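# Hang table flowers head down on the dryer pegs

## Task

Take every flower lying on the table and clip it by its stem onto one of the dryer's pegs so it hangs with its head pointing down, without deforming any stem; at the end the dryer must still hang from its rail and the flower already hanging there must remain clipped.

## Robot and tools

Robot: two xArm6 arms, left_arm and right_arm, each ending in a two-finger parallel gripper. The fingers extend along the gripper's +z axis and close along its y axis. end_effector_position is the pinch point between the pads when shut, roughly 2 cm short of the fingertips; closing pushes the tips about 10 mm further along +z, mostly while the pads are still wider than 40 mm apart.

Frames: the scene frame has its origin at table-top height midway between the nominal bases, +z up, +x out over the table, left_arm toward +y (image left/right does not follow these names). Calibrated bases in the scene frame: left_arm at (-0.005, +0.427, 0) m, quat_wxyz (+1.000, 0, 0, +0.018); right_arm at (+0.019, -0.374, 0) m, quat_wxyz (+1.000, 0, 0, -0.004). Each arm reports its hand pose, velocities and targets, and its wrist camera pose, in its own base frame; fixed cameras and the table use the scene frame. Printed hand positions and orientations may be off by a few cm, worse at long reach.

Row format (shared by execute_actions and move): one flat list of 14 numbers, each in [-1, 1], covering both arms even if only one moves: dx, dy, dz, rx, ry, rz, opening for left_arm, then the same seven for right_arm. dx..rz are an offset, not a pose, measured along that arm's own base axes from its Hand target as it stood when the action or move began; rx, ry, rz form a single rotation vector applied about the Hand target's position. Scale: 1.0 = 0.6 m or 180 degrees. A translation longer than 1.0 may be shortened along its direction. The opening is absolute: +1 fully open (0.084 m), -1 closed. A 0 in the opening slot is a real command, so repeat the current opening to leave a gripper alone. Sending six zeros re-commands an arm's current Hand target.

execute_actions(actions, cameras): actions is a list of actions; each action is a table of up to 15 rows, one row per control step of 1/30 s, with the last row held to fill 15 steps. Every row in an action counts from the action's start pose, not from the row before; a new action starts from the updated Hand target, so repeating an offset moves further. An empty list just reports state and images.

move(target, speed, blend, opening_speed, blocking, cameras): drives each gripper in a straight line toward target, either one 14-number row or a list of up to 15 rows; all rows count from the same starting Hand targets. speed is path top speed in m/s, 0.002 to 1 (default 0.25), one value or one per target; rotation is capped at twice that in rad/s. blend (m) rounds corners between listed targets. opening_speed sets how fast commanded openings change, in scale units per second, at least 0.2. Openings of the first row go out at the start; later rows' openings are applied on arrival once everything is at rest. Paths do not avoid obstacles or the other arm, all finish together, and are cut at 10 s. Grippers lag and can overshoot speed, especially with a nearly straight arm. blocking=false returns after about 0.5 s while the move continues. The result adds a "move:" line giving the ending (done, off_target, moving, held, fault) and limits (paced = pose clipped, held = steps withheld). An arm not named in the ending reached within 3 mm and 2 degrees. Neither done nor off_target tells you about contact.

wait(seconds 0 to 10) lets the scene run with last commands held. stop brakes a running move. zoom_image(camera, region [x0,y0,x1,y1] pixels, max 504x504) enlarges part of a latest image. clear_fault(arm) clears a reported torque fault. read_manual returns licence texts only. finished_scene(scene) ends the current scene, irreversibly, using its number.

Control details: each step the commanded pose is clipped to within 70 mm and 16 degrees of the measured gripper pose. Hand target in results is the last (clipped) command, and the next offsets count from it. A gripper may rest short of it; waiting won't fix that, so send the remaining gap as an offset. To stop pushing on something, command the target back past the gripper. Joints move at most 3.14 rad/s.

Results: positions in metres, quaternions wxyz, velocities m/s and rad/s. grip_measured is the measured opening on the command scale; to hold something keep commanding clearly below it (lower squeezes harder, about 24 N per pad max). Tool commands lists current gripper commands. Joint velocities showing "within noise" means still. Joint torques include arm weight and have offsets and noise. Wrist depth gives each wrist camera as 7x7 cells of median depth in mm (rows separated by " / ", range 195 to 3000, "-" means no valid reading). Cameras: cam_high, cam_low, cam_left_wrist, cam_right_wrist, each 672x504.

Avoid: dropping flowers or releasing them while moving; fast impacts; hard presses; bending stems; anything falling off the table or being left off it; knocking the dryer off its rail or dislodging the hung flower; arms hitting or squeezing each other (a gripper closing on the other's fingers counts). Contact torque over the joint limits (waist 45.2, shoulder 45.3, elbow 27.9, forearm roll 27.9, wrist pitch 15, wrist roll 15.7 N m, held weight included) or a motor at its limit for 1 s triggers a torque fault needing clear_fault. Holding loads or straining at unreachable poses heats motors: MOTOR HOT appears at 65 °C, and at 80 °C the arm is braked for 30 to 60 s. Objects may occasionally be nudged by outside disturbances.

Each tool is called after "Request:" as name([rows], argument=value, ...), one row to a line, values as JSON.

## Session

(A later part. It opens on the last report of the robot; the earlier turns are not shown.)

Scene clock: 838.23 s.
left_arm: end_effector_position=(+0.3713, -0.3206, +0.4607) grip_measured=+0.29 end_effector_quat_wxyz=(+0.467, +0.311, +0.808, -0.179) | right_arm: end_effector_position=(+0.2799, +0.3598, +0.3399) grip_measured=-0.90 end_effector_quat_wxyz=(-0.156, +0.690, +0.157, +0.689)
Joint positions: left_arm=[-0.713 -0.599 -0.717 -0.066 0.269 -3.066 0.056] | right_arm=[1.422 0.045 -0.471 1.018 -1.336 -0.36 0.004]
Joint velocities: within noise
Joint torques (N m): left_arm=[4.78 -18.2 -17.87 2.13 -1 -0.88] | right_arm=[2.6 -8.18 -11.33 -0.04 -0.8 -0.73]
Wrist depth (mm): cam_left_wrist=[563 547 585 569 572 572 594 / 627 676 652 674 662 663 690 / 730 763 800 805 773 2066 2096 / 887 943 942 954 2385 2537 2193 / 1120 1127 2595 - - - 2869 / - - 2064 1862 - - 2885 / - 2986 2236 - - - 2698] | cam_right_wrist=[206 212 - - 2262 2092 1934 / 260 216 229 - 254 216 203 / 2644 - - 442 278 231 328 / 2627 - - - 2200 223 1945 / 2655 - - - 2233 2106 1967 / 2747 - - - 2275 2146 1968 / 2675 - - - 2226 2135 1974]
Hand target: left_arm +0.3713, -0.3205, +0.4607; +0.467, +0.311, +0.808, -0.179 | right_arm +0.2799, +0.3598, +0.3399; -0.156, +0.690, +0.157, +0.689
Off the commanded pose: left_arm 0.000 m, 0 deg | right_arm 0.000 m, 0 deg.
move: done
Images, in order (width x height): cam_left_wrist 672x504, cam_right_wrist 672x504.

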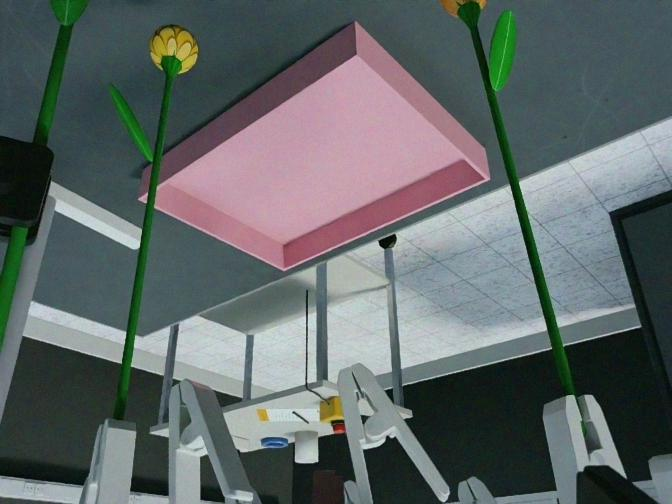

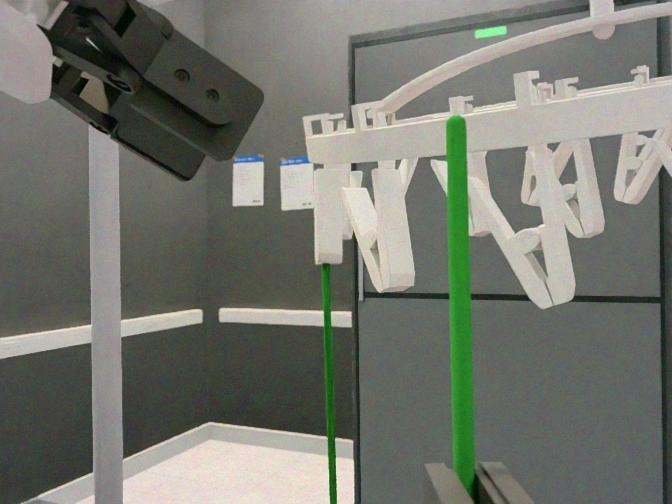

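Request:
move(target=[-0.0173,-0.0273,0.0037,0,0,0.0333,0.3,0,0,0,0,0,0,-1], speed=0.1, cameras=["cam_left_wrist", "cam_right_wrist"])

Request:
zoom_image(camera="cam_left_wrist", region=[270, 302, 522, 504])

Request:
zoom_image(camera="cam_right_wrist", region=[260, 100, 470, 310])

Scene clock: 932.47 s.
left_arm: end_effector_position=(+0.3609, -0.3369, +0.4629) grip_measured=+0.29 end_effector_quat_wxyz=(+0.476, +0.269, +0.823, -0.154) | right_arm: end_effector_position=(+0.2799, +0.3598, +0.3399) grip_measured=-0.90 end_effector_quat_wxyz=(-0.156, +0.690, +0.157, +0.689)
Joint positions: left_arm=[-0.754 -0.583 -0.749 0.364 0.307 -3.551 0.056] | right_arm=[1.422 0.045 -0.471 1.018 -1.336 -0.36 0.004]
Joint velocities: within noise
Joint torques (N m): left_arm=[-3.87 -2.28 -23.77 1.85 -1.05 -0.71] | right_arm=[2.3 -8.55 -10.98 -0.21 -0.73 -0.59]
Wrist depth (mm): cam_left_wrist=[586 549 569 570 572 574 595 / 629 653 651 679 662 689 694 / 737 766 808 793 778 2067 2068 / 940 947 894 2279 2492 2391 2120 / 2922 2421 2418 2980 - - 2045 / 2989 2004 253 1976 - - 1904 / 2749 264 333 - 226 - 274] | cam_right_wrist=[209 - - - 2254 2099 1931 / 240 256 210 - 255 216 204 / 2571 - - 443 277 231 328 / 2595 - - - 2203 223 1957 / 2648 - - - 2228 2107 1978 / 2717 - - - 2238 2141 1973 / 2699 - - - 2245 2130 1980]
Hand target: left_arm +0.3609, -0.3369, +0.4629; +0.476, +0.269, +0.823, -0.154 | right_arm +0.2799, +0.3598, +0.3399; -0.156, +0.690, +0.157, +0.689
Off the commanded pose: left_arm 0.000 m, 0 deg | right_arm 0.000 m, 0 deg.
move: done
Images, in order (width x height): cam_left_wrist 672x504, cam_right_wrist 672x504.

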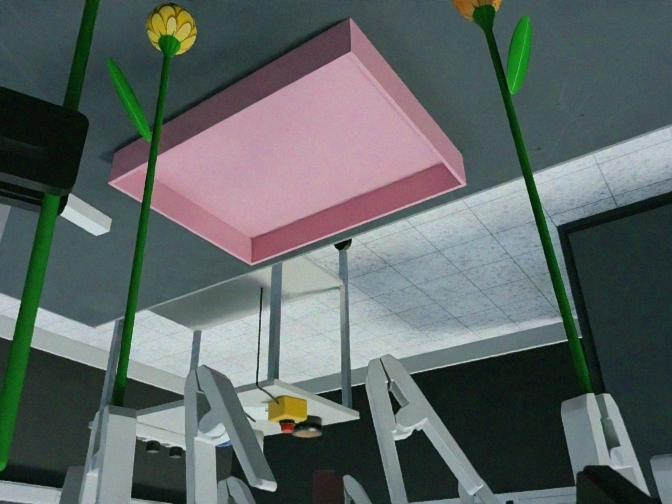

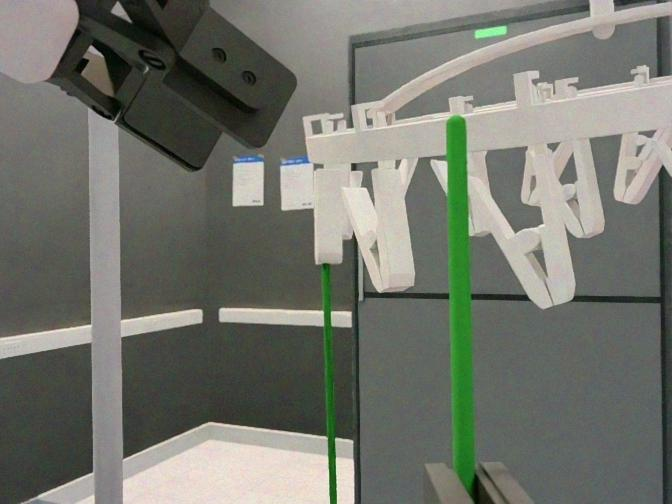

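Scaled by 2.000 from the camera's 672x504 image, which has a finer 960x720 frame.

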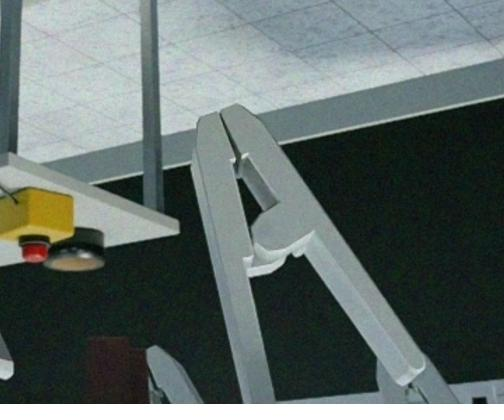

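Scaled by 2.400 from the camera's 672x504 image, which has a finer 960x720 frame.

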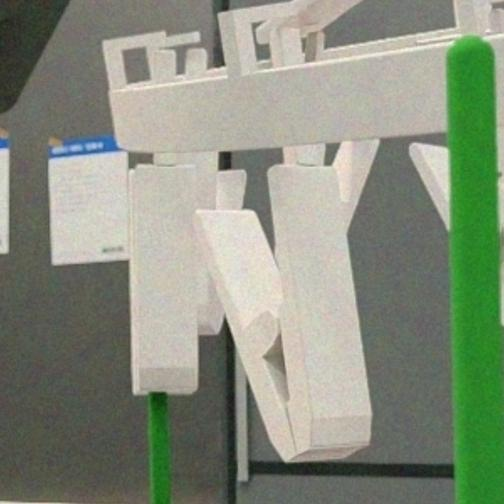

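Request:
move(target=[0.0953,-0.0633,-0.0622,0,0,0,0.42,0,0,0,0,0,0,-1], speed=0.08, cameras=["cam_left_wrist", "cam_right_wrist"])

Request:
zoom_image(camera="cam_left_wrist", region=[250, 252, 586, 504])

Request:
zoom_image(camera="cam_right_wrist", region=[260, 100, 470, 310])

Scene clock: 957.17 s.
left_arm: end_effector_position=(+0.4180, -0.3748, +0.4256) grip_measured=+0.41 end_effector_quat_wxyz=(+0.476, +0.269, +0.823, -0.154) | right_arm: end_effector_position=(+0.2799, +0.3598, +0.3399) grip_measured=-0.90 end_effector_quat_wxyz=(-0.156, +0.690, +0.157, +0.689)
Joint positions: left_arm=[-0.7 -0.317 -0.857 0.452 0.142 -3.624 0.061] | right_arm=[1.422 0.045 -0.471 1.018 -1.336 -0.36 0.004]
Joint velocities: within noise
Joint torques (N m): left_arm=[4.92 -8.55 -23.71 1.46 -5.06 -0.72] | right_arm=[2.02 -8.66 -10.68 -0.23 -0.81 -0.49]
Wrist depth (mm): cam_left_wrist=[521 540 523 507 533 529 531 / 624 589 621 623 602 612 613 / 706 706 741 713 700 2004 1988 / 866 870 818 2197 2443 2460 2032 / 1036 2305 2323 2893 2938 2979 1956 / - - 1863 - - - 1870 / 211 - - - - 2931 2709] | cam_right_wrist=[200 - 201 - 2270 2118 1959 / 216 214 201 206 255 216 204 / 2683 549 252 228 246 231 328 / 2616 - - 300 2215 223 1941 / 2630 - - - 2251 2104 1994 / 2736 - - - 2249 2163 1973 / 2772 - - - 2250 2134 1982]
Hand target: left_arm +0.4181, -0.3749, +0.4256; +0.476, +0.269, +0.823, -0.154 | right_arm +0.2799, +0.3598, +0.3399; -0.156, +0.690, +0.157, +0.689
Off the commanded pose: left_arm 0.000 m, 0 deg | right_arm 0.000 m, 0 deg.
move: done
Images, in order (width x height): cam_left_wrist 672x504, cam_right_wrist 672x504.

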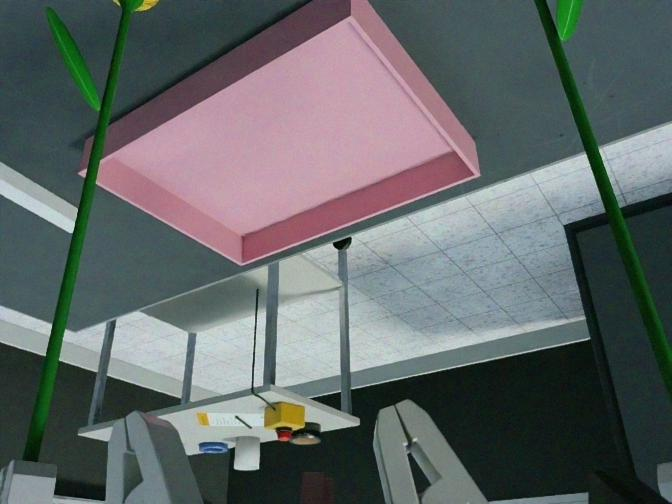

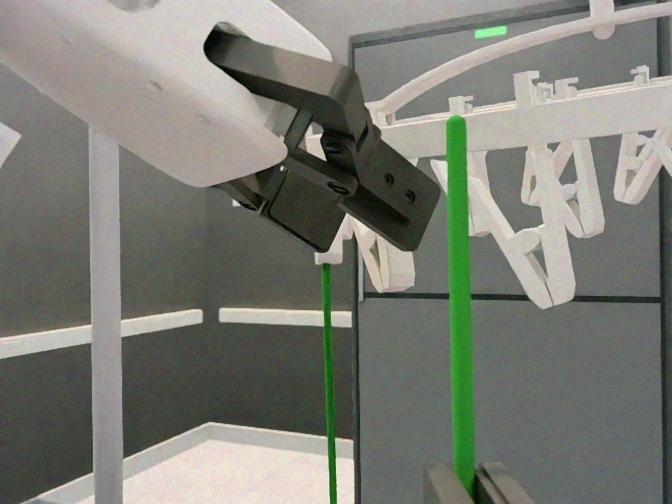

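Scaled by 1.500 from the camera's 672x504 image, which has a finer 960x720 frame.

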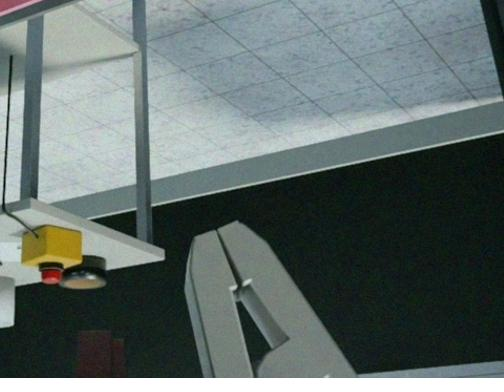

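Scaled by 2.400 from the camera's 672x504 image, which has a finer 960x720 frame.

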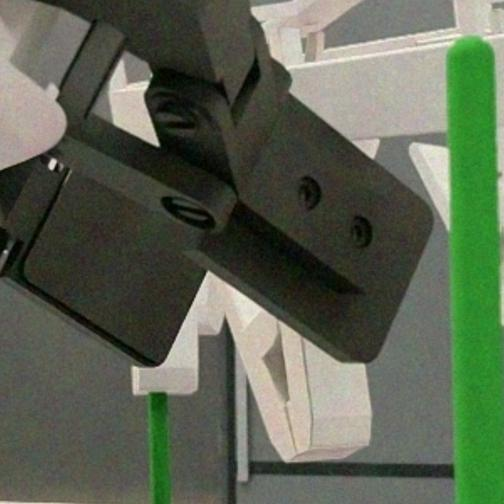

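Request:
move(target=[0,0,0,0,0,0,-0.85,0,0,0,0,0,0,-1], opening_speed=0.25, cameras=["cam_left_wrist", "cam_right_wrist"])

Request:
zoom_image(camera="cam_left_wrist", region=[380, 380, 504, 504])

Request:
zoom_image(camera="cam_right_wrist", region=[260, 100, 470, 310])

Scene clock: 973.43 s.
left_arm: end_effector_position=(+0.4181, -0.3749, +0.4256) grip_measured=-0.53 end_effector_quat_wxyz=(+0.476, +0.268, +0.823, -0.154) | right_arm: end_effector_position=(+0.2799, +0.3598, +0.3399) grip_measured=-0.90 end_effector_quat_wxyz=(-0.156, +0.690, +0.157, +0.689)
Joint positions: left_arm=[-0.7 -0.317 -0.857 0.453 0.142 -3.624 0.021] | right_arm=[1.422 0.045 -0.471 1.018 -1.336 -0.36 0.004]
Joint velocities: within noise
Joint torques (N m): left_arm=[3.92 -8.53 -20.53 1.21 -3.82 -0.62] | right_arm=[1.5 -9.04 -10.01 -0.52 -0.82 -0.35]
Wrist depth (mm): cam_left_wrist=[519 522 524 508 533 546 548 / 623 589 621 624 603 612 636 / 703 706 740 712 690 2071 1999 / 862 869 819 2206 2438 2447 2046 / 1040 2325 2284 2928 2961 3000 1961 / - - 1892 - - - 1848 / 210 - - - - 2882 2752] | cam_right_wrist=[200 - 203 - 2282 2095 1945 / 216 214 202 215 453 222 203 / 2602 550 239 256 280 242 333 / 2619 - - - 2208 224 1951 / 2671 - - - 2240 2097 1978 / 2750 - - - 2257 2141 1974 / 2707 - - - 2243 2138 1987]
Hand target: left_arm +0.4181, -0.3749, +0.4256; +0.476, +0.269, +0.823, -0.154 | right_arm +0.2799, +0.3598, +0.3399; -0.156, +0.690, +0.157, +0.689
Off the commanded pose: left_arm 0.000 m, 0 deg | right_arm 0.000 m, 0 deg.
move: done
Images, in order (width x height): cam_left_wrist 672x504, cam_right_wrist 672x504.

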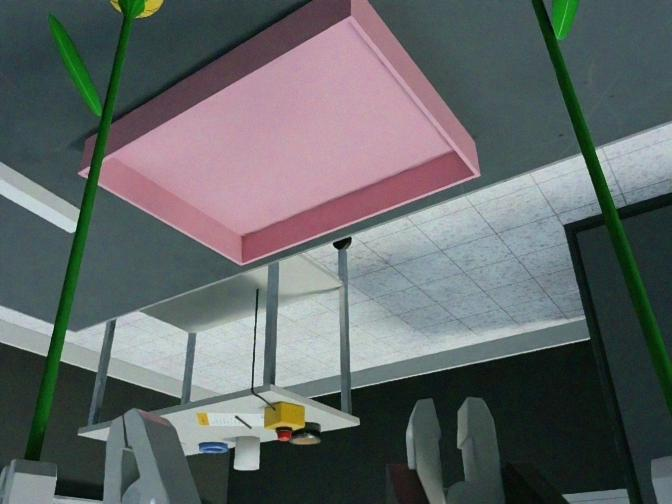

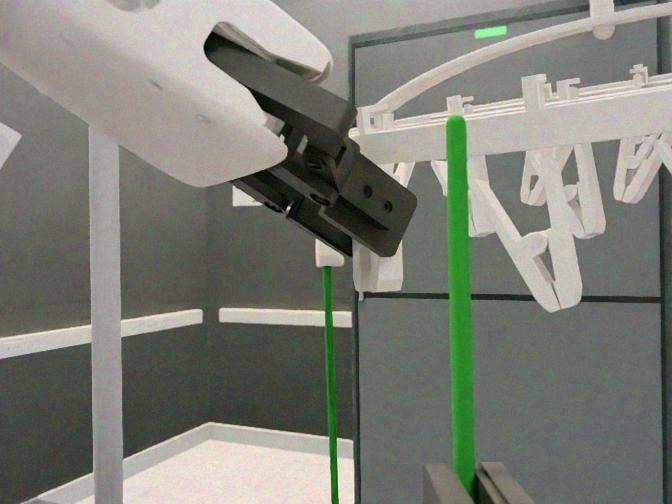

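Scaled by 4.065 from the camera's 672x504 image, which has a finer 960x720 frame.

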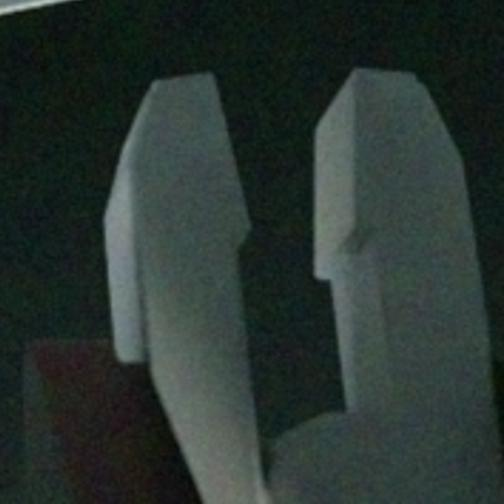

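Scaled by 2.400 from the camera's 672x504 image, which has a finer 960x720 frame.

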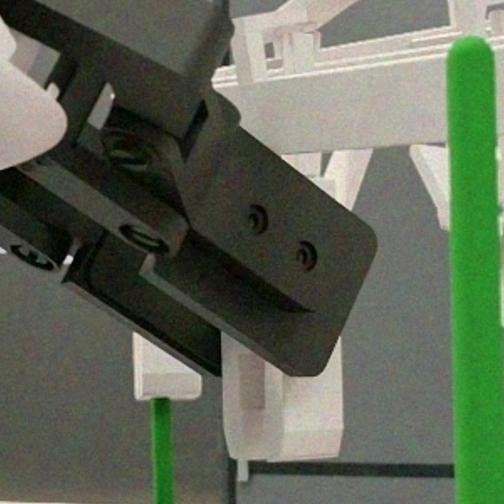

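Request:
zoom_image(camera="cam_right_wrist", region=[420, 100, 500, 180])

Request:
zoom_image(camera="cam_right_wrist", region=[420, 390, 500, 470])

Scaled by 6.300 from the camera's 672x504 image, which has a finer 960x720 frame.

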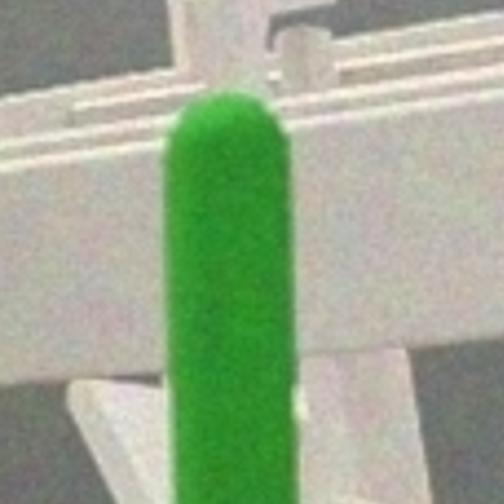

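Scaled by 6.300 from the camera's 672x504 image, which has a finer 960x720 frame.

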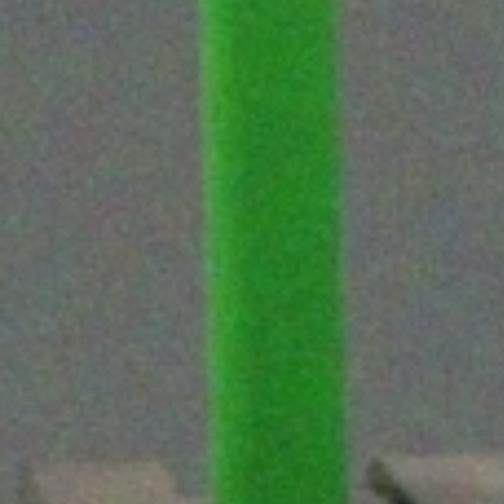

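Request:
move([
  [0,0,0,0,0,0,-0.85,0,0,-0.1143,0.013,-0.0091,0,-1],
  [0,0,0,0,0,0,-0.85,0.0967,0.068,-0.1143,0.013,-0.0091,0,-1],
], speed=0.12, cameras=["cam_left_wrist", "cam_right_wrist", "cam_high"])

Request:
zoom_image(camera="cam_right_wrist", region=[300, 0, 552, 202])

Request:
zoom_image(camera="cam_left_wrist", region=[100, 202, 554, 504])

Scene clock: 1006.63 s.
left_arm: end_effector_position=(+0.4181, -0.3749, +0.4256) grip_measured=-0.53 end_effector_quat_wxyz=(+0.476, +0.268, +0.823, -0.154) | right_arm: end_effector_position=(+0.3379, +0.4006, +0.2713) grip_measured=-0.90 end_effector_quat_wxyz=(-0.168, +0.677, +0.145, +0.702)
Joint positions: left_arm=[-0.7 -0.317 -0.857 0.453 0.142 -3.624 0.021] | right_arm=[1.228 0.441 -0.672 0.789 -1.45 -0.139 0.004]
Joint velocities: within noise
Joint torques (N m): left_arm=[1.66 -9.31 -20.09 1.18 -3.12 -0.02] | right_arm=[-4.35 -10.97 -11.97 -2.04 -0.61 -1.19]
Wrist depth (mm): cam_left_wrist=[537 559 524 508 534 547 548 / 624 600 621 625 602 611 636 / 708 696 743 711 691 2073 2006 / 865 871 818 2191 2423 2446 2058 / 1113 2305 2316 2903 2978 2951 1962 / - - 1913 - - - 1863 / 210 - - - - 2899 2734] | cam_right_wrist=[488 - - 222 205 322 - / 483 - - - 2210 2029 1955 / 481 - - - 2230 2056 1956 / 483 - - - 2173 2084 1950 / 2760 - - - 2210 2066 1933 / 2739 - - - 2174 2066 1976 / 2742 - - - 2176 2048 1948]
Hand target: left_arm +0.4181, -0.3749, +0.4256; +0.476, +0.269, +0.823, -0.154 | right_arm +0.3379, +0.4006, +0.2713; -0.168, +0.677, +0.145, +0.702
Off the commanded pose: left_arm 0.000 m, 0 deg | right_arm 0.000 m, 0 deg.
move: done
Images, in order (width x height): cam_high 672x504, cam_left_wrist 672x504, cam_right_wrist 672x504.

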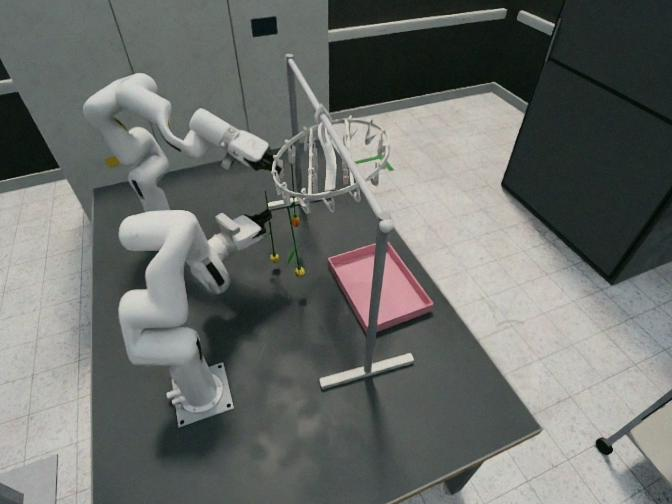

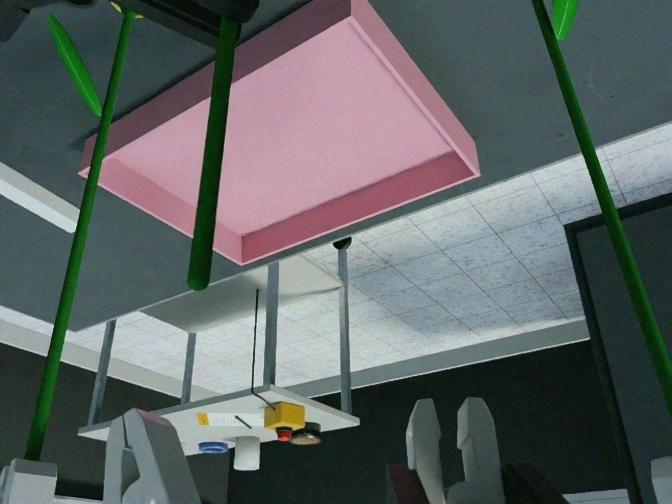

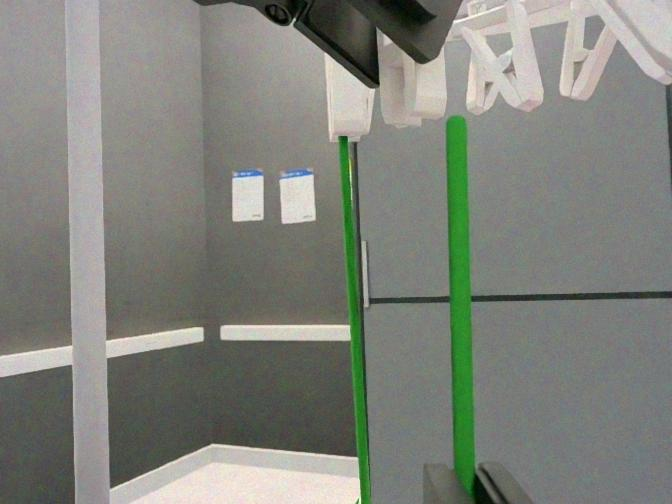

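Scaled by 2.000 from the camera's 672x504 image, which has a finer 960x720 frame.

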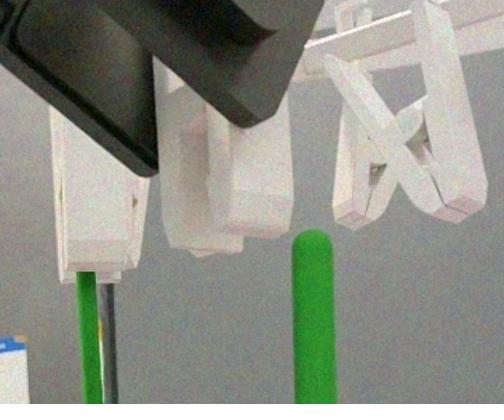

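Scaled by 1.110 from the camera's 672x504 image, which has a finer 960x720 frame.

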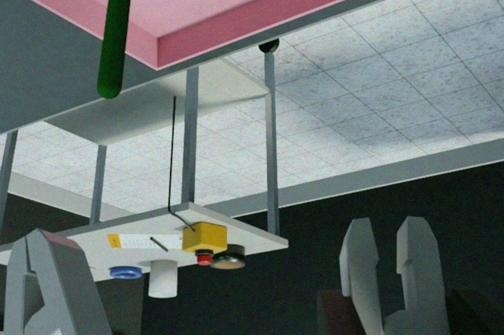

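Request:
zoom_image(camera="cam_left_wrist", region=[150, 200, 250, 300])

Scaled by 5.040 from the camera's 672x504 image, which has a finer 960x720 frame.

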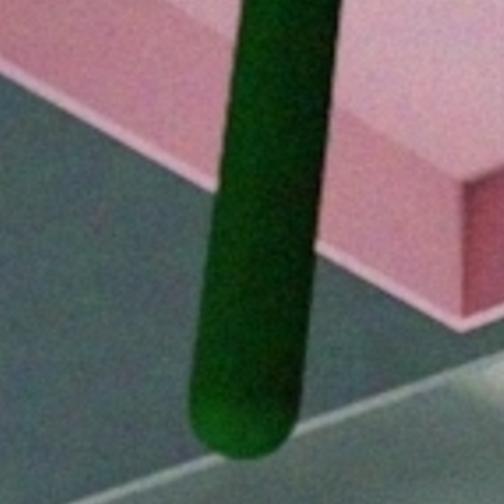

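Request:
move(target=[0,0,0,0,0,0,-0.85,0.0882,0.0473,0,0,0,0,-1], speed=0.06, cameras=["cam_left_wrist", "cam_right_wrist"])

Request:
zoom_image(camera="cam_right_wrist", region=[350, 0, 518, 150])

Request:
zoom_image(camera="cam_left_wrist", region=[350, 302, 602, 504])

Scene clock: 1043.10 s.
left_arm: end_effector_position=(+0.4181, -0.3749, +0.4256) grip_measured=-0.53 end_effector_quat_wxyz=(+0.476, +0.268, +0.823, -0.154) | right_arm: end_effector_position=(+0.3908, +0.4289, +0.2713) grip_measured=-0.90 end_effector_quat_wxyz=(-0.168, +0.677, +0.145, +0.702)
Joint positions: left_arm=[-0.7 -0.317 -0.857 0.453 0.142 -3.624 0.021] | right_arm=[1.126 0.527 -0.853 0.698 -1.361 -0.183 0.004]
Joint velocities: within noise
Joint torques (N m): left_arm=[-0.45 -9.61 -19.79 1.07 -2.5 0.58] | right_arm=[-4.31 -12.66 -13.55 -2.13 -0.57 -1.14]
Wrist depth (mm): cam_left_wrist=[- - 200 - 529 546 547 / 623 600 624 600 591 610 638 / 707 705 743 733 689 2108 2016 / 863 872 820 2059 2437 2457 2054 / 1038 2322 2326 2860 2928 - 1943 / - - 1919 - - - 1865 / 211 - - - - 2909 2748] | cam_right_wrist=[2652 - - - - 253 319 / 2599 - - 2241 2101 1981 1916 / 2580 - - - 2186 2042 1897 / 2532 - - - 2168 2009 1894 / 2538 - - - 2124 2016 1892 / 2468 - - - 2107 2002 1909 / 2490 - - - 2081 2011 1893]
Hand target: left_arm +0.4181, -0.3749, +0.4256; +0.476, +0.269, +0.823, -0.154 | right_arm +0.3908, +0.4290, +0.2713; -0.168, +0.677, +0.145, +0.702
Off the commanded pose: left_arm 0.000 m, 0 deg | right_arm 0.000 m, 0 deg.
move: done
Images, in order (width x height): cam_left_wrist 672x504, cam_right_wrist 672x504.

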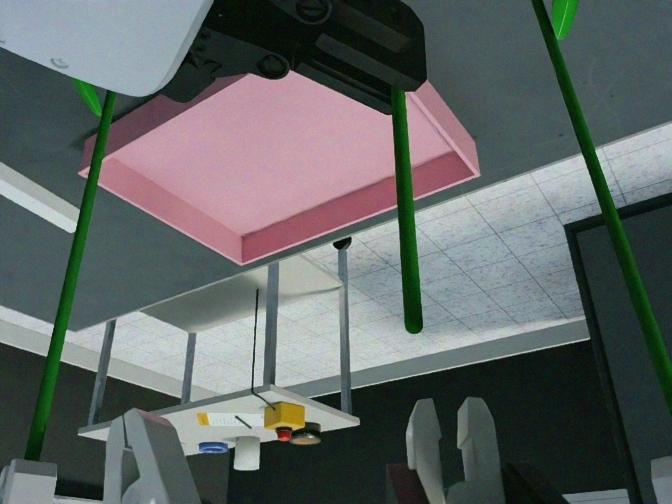

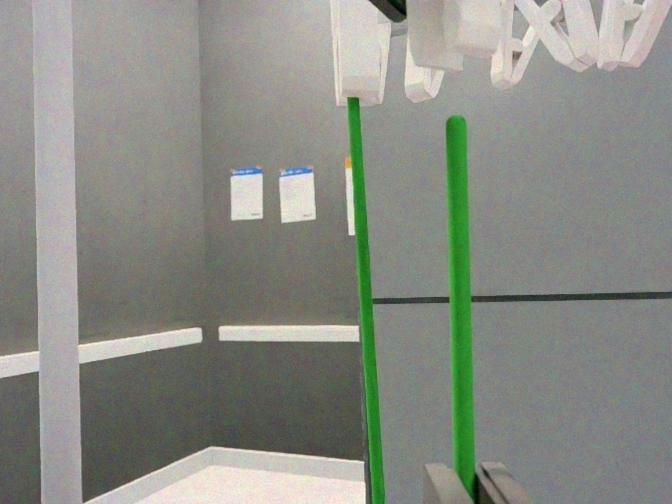

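Scaled by 3.000 from the camera's 672x504 image, which has a finer 960x720 frame.

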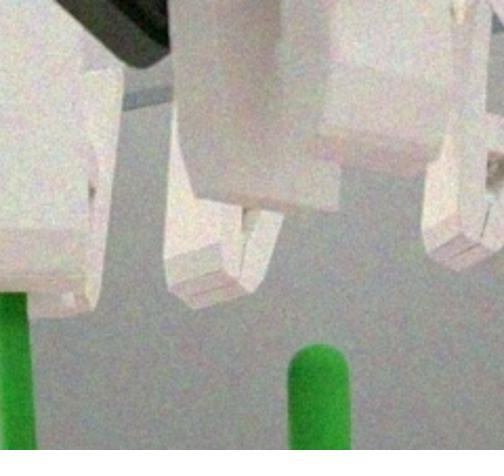

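Scaled by 2.000 from the camera's 672x504 image, which has a finer 960x720 frame.

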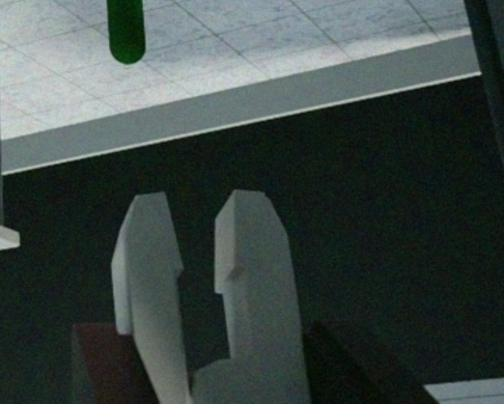

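Request:
move(target=[0,0,0,0,0,0,-0.85,0.0173,0.0065,0.0067,0,0,0,-1], speed=0.04, cameras=["cam_left_wrist", "cam_right_wrist"])

Request:
zoom_image(camera="cam_right_wrist", region=[350, 0, 518, 150])

Request:
zoom_image(camera="cam_left_wrist", region=[350, 302, 602, 504])

Scene clock: 1067.13 s.
left_arm: end_effector_position=(+0.4181, -0.3749, +0.4256) grip_measured=-0.53 end_effector_quat_wxyz=(+0.476, +0.269, +0.823, -0.154) | right_arm: end_effector_position=(+0.4011, +0.4328, +0.2753) grip_measured=-0.90 end_effector_quat_wxyz=(-0.168, +0.677, +0.145, +0.702)
Joint positions: left_arm=[-0.7 -0.317 -0.857 0.453 0.142 -3.624 0.021] | right_arm=[1.108 0.531 -0.883 0.683 -1.337 -0.195 0.004]
Joint velocities: within noise
Joint torques (N m): left_arm=[-1.23 -9.96 -19.55 0.96 -1.9 0.76] | right_arm=[-4.3 -12.97 -13.63 -2.28 -0.46 -1.14]
Wrist depth (mm): cam_left_wrist=[- - - - 526 547 548 / 649 572 225 204 209 611 638 / 705 706 709 711 681 2082 2010 / 863 869 870 2183 2414 2451 2061 / 1036 2315 2197 2943 - 2961 1958 / - - 1906 - - - 1853 / 210 - - - - 2845 2742] | cam_right_wrist=[2812 - - - - 243 311 / 2791 - - 2220 2083 2005 1910 / 2702 - - - 2166 2005 1897 / 2704 - - - 2125 2028 1885 / 2740 - - - 2109 2020 1882 / 2690 - - - 2116 2003 1887 / 2484 - - - 2107 2015 1881]
Hand target: left_arm +0.4181, -0.3749, +0.4256; +0.476, +0.269, +0.823, -0.154 | right_arm +0.4012, +0.4329, +0.2753; -0.168, +0.677, +0.145, +0.702
Off the commanded pose: left_arm 0.000 m, 0 deg | right_arm 0.000 m, 0 deg.
move: done
Images, in order (width x height): cam_left_wrist 672x504, cam_right_wrist 672x504.

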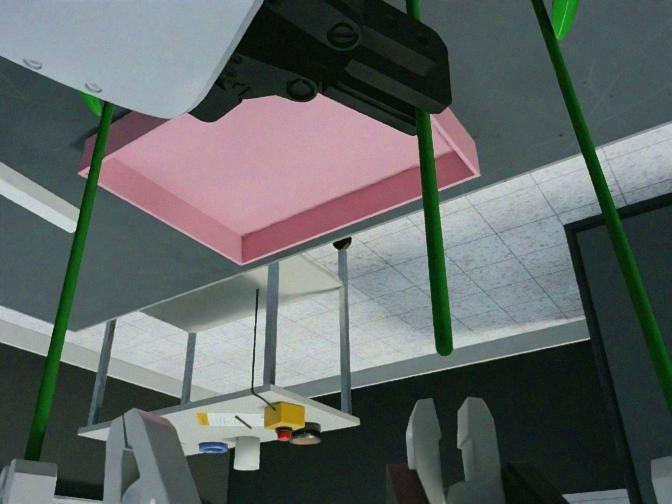

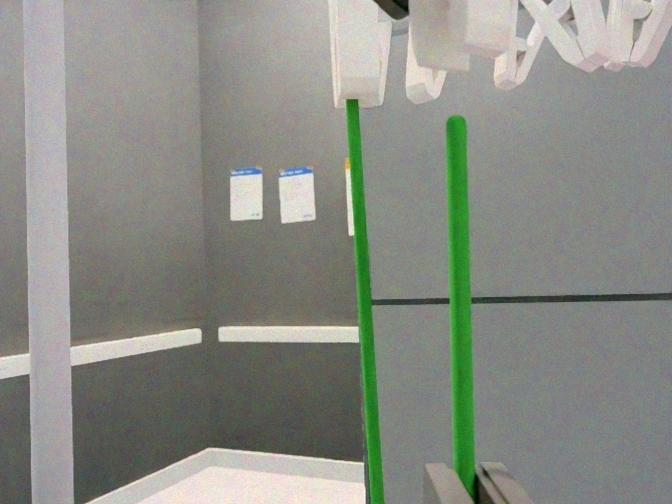

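Scaled by 3.000 from the camera's 672x504 image, which has a finer 960x720 frame.

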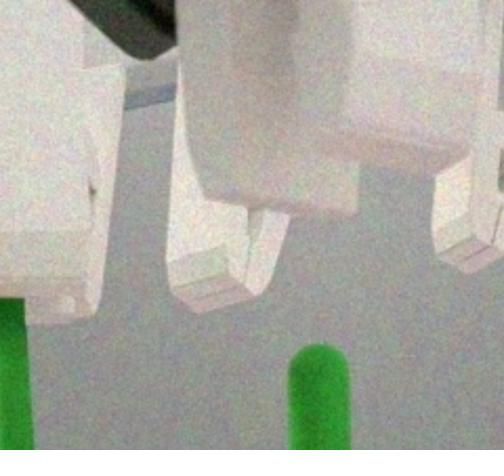

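Scaled by 2.000 from the camera's 672x504 image, which has a finer 960x720 frame.

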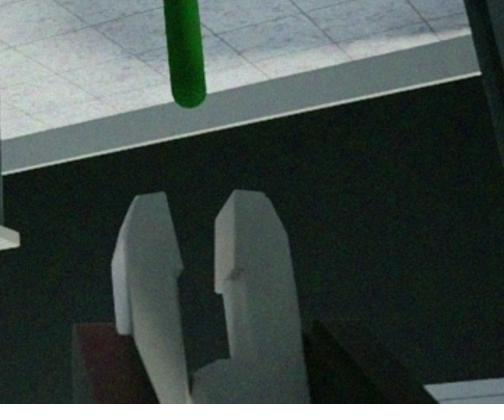

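Request:
move(target=[0,0,0,0,0,0,-0.85,-0.0007,-0.001,0.02,0,0,0,-1], speed=0.03, cameras=["cam_left_wrist", "cam_right_wrist"])

Request:
zoom_image(camera="cam_right_wrist", region=[350, 0, 518, 150])

Request:
zoom_image(camera="cam_left_wrist", region=[350, 302, 602, 504])

Scene clock: 1081.97 s.
left_arm: end_effector_position=(+0.4181, -0.3749, +0.4256) grip_measured=-0.53 end_effector_quat_wxyz=(+0.476, +0.269, +0.823, -0.154) | right_arm: end_effector_position=(+0.4008, +0.4323, +0.2872) grip_measured=-0.90 end_effector_quat_wxyz=(-0.168, +0.677, +0.145, +0.702)
Joint positions: left_arm=[-0.7 -0.317 -0.857 0.453 0.142 -3.624 0.021] | right_arm=[1.111 0.494 -0.875 0.691 -1.316 -0.215 0.004]
Joint velocities: within noise
Joint torques (N m): left_arm=[-1.12 -10.26 -19.25 0.77 -1.46 0.77] | right_arm=[4.13 -18.27 -8.22 1.01 -0.7 -1.03]
Wrist depth (mm): cam_left_wrist=[- - - - 527 548 548 / - - 208 - 587 610 638 / 708 704 742 710 681 2075 2007 / 865 868 872 2196 2456 2426 2062 / 1035 2308 2182 2939 - 2976 1956 / - - 1716 - - - 1845 / 210 - - - - 2886 2749] | cam_right_wrist=[2821 - - - - 255 311 / 2790 - - - 2134 2002 1866 / 2735 - - - 2164 2017 1906 / 2756 - - - 2110 2025 1886 / 2754 - - - 2097 1993 1885 / 2656 - - - 2072 2025 1891 / 2721 - - - 2095 1987 1870]
Hand target: left_arm +0.4181, -0.3749, +0.4256; +0.476, +0.269, +0.823, -0.154 | right_arm +0.4008, +0.4323, +0.2873; -0.168, +0.677, +0.145, +0.702
Off the commanded pose: left_arm 0.000 m, 0 deg | right_arm 0.000 m, 0 deg.
move: done
Images, in order (width x height): cam_left_wrist 672x504, cam_right_wrist 672x504.

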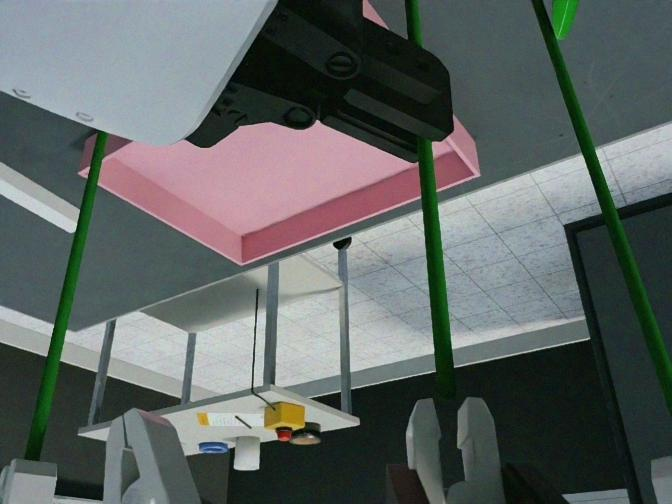

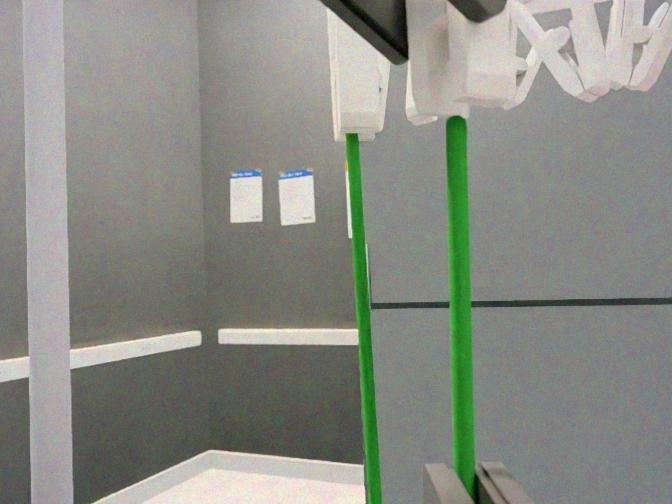

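Scaled by 3.000 from the camera's 672x504 image, which has a finer 960x720 frame.

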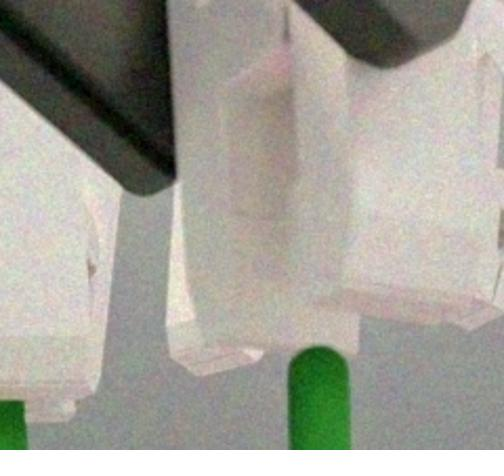

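Scaled by 2.000 from the camera's 672x504 image, which has a finer 960x720 frame.

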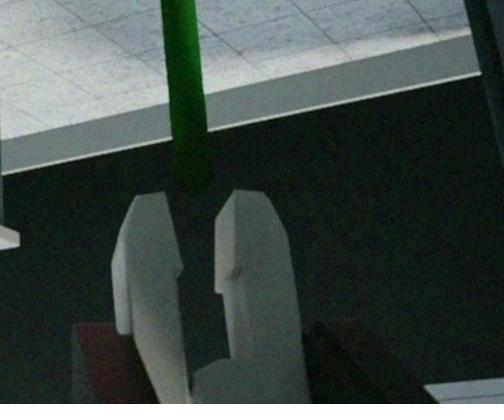

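Request:
move(target=[0,0,0,0,0,0,-0.85,0.0017,-0.0017,0.0283,0,0,0,-1], speed=0.03, cameras=["cam_left_wrist", "cam_right_wrist"])

Request:
zoom_image(camera="cam_right_wrist", region=[350, 0, 518, 150])

Request:
zoom_image(camera="cam_left_wrist", region=[350, 302, 602, 504])

Scene clock: 1094.30 s.
left_arm: end_effector_position=(+0.4181, -0.3749, +0.4256) grip_measured=-0.53 end_effector_quat_wxyz=(+0.476, +0.269, +0.823, -0.154) | right_arm: end_effector_position=(+0.4018, +0.4313, +0.3042) grip_measured=-0.90 end_effector_quat_wxyz=(-0.168, +0.677, +0.145, +0.702)
Joint positions: left_arm=[-0.7 -0.317 -0.857 0.453 0.142 -3.624 0.021] | right_arm=[1.112 0.445 -0.868 0.7 -1.283 -0.244 0.004]
Joint velocities: within noise
Joint torques (N m): left_arm=[-1.21 -10.72 -18.94 0.52 -1.44 0.78] | right_arm=[4.09 -17.93 -8.82 0.85 -0.58 -1.24]
Wrist depth (mm): cam_left_wrist=[- - - 509 533 546 548 / - - - - 572 612 638 / 742 738 741 743 680 2079 2007 / 864 871 871 2201 2414 2450 2060 / 1035 2330 2194 2927 - 2932 1964 / - - 1696 2040 - - 1862 / 210 - - - - 2897 2721] | cam_right_wrist=[413 - - - - - 410 / 412 - - - - 249 1853 / 2752 - - - 2116 2034 1894 / 2743 - - - 2141 1989 1899 / 2756 - - - 2125 2038 1881 / 2685 - - - 2086 2024 1877 / 2687 - - - 2097 1996 1888]
Hand target: left_arm +0.4181, -0.3749, +0.4256; +0.476, +0.269, +0.823, -0.154 | right_arm +0.4018, +0.4313, +0.3043; -0.168, +0.677, +0.145, +0.702
Off the commanded pose: left_arm 0.000 m, 0 deg | right_arm 0.000 m, 0 deg.
move: done
Images, in order (width x height): cam_left_wrist 672x504, cam_right_wrist 672x504.

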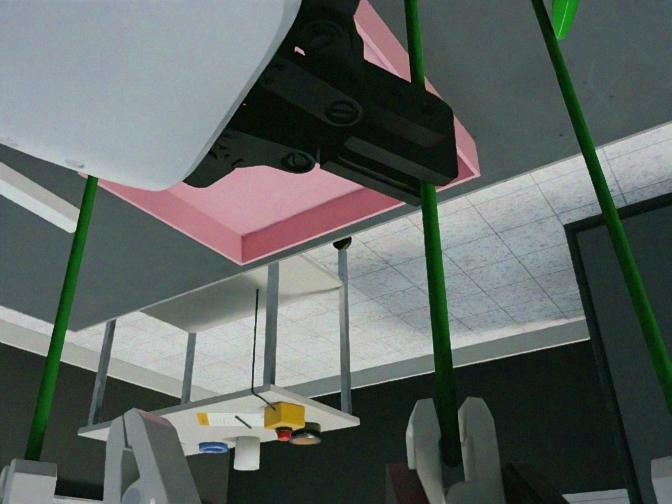

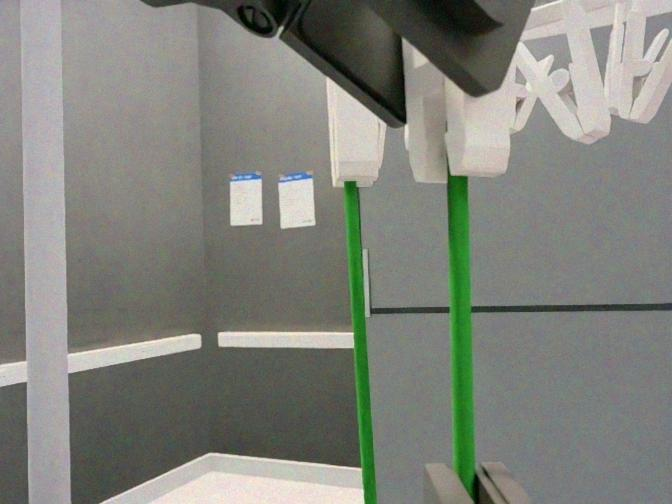

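Scaled by 3.000 from the camera's 672x504 image, which has a finer 960x720 frame.

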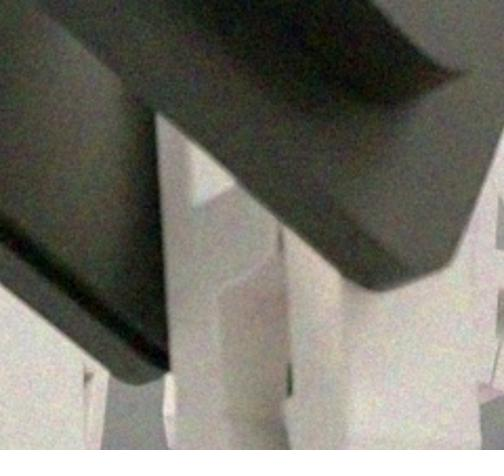

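Scaled by 2.000 from the camera's 672x504 image, which has a finer 960x720 frame.

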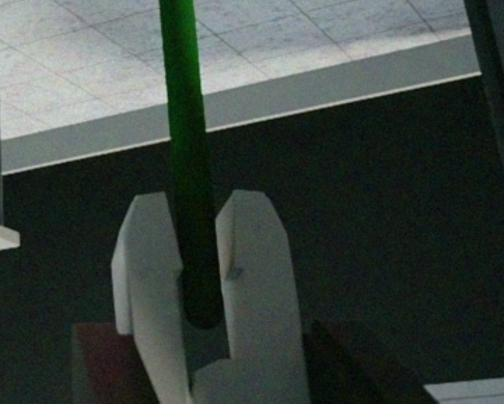

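Request:
move(target=[0,0,0,0,0,0,-0.1,0,0,0,0,0,0,-1], opening_speed=0.2, cameras=["cam_left_wrist", "cam_right_wrist"])

Request:
zoom_image(camera="cam_left_wrist", region=[350, 302, 602, 504])

Scene clock: 1107.40 s.
left_arm: end_effector_position=(+0.4181, -0.3749, +0.4256) grip_measured=-0.11 end_effector_quat_wxyz=(+0.476, +0.269, +0.823, -0.154) | right_arm: end_effector_position=(+0.4018, +0.4313, +0.3043) grip_measured=-0.90 end_effector_quat_wxyz=(-0.168, +0.677, +0.145, +0.702)
Joint positions: left_arm=[-0.7 -0.317 -0.857 0.453 0.142 -3.624 0.039] | right_arm=[1.112 0.445 -0.868 0.7 -1.283 -0.244 0.004]
Joint velocities: within noise
Joint torques (N m): left_arm=[-1.16 -11.39 -20.14 0.13 -1.64 0.77] | right_arm=[3.42 -14.61 -12.86 0.76 -0.73 -1.17]
Wrist depth (mm): cam_left_wrist=[- - - 510 543 548 549 / - - - - 587 634 639 / 740 741 740 744 682 2086 2005 / 864 867 872 2211 2436 2439 2082 / 1038 2310 2196 2920 - 2955 1957 / - - 1691 - - - 1862 / 2699 - - - - 2836 1864] | cam_right_wrist=[410 - - - - - 241 / 413 - - - - 247 1816 / 2781 - - - 2106 2011 1901 / 2769 - - - 2127 2005 1902 / 2737 - - - 2092 2020 1903 / 2644 - - - 2105 2010 1872 / 2694 - - - 2115 1992 1865]
Hand target: left_arm +0.4181, -0.3749, +0.4256; +0.476, +0.269, +0.823, -0.154 | right_arm +0.4018, +0.4313, +0.3043; -0.168, +0.677, +0.145, +0.702
Off the commanded pose: left_arm 0.000 m, 0 deg | right_arm 0.000 m, 0 deg.
move: done
Images, in order (width x height): cam_left_wrist 672x504, cam_right_wrist 672x504.

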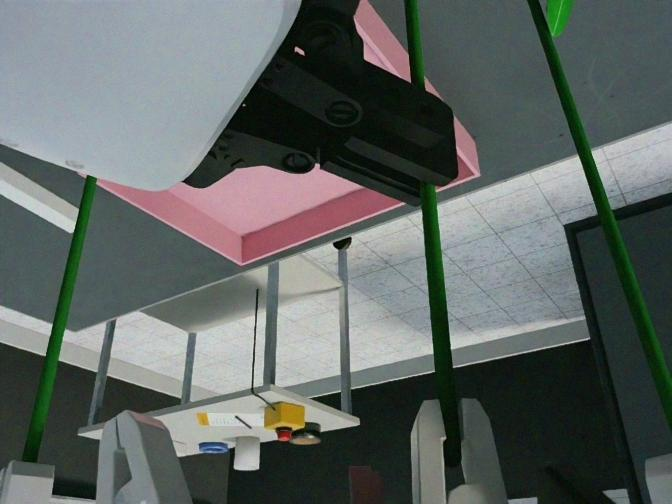

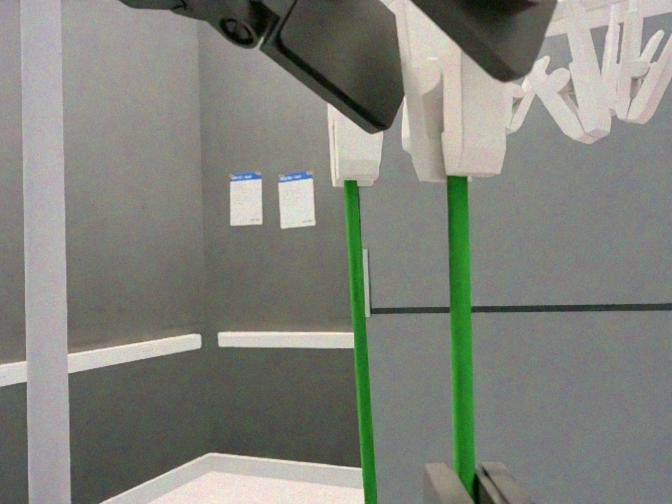

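Scaled by 2.000 from the camera's 672x504 image, which has a finer 960x720 frame.

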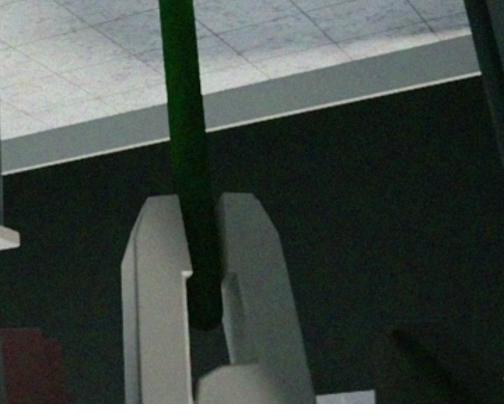

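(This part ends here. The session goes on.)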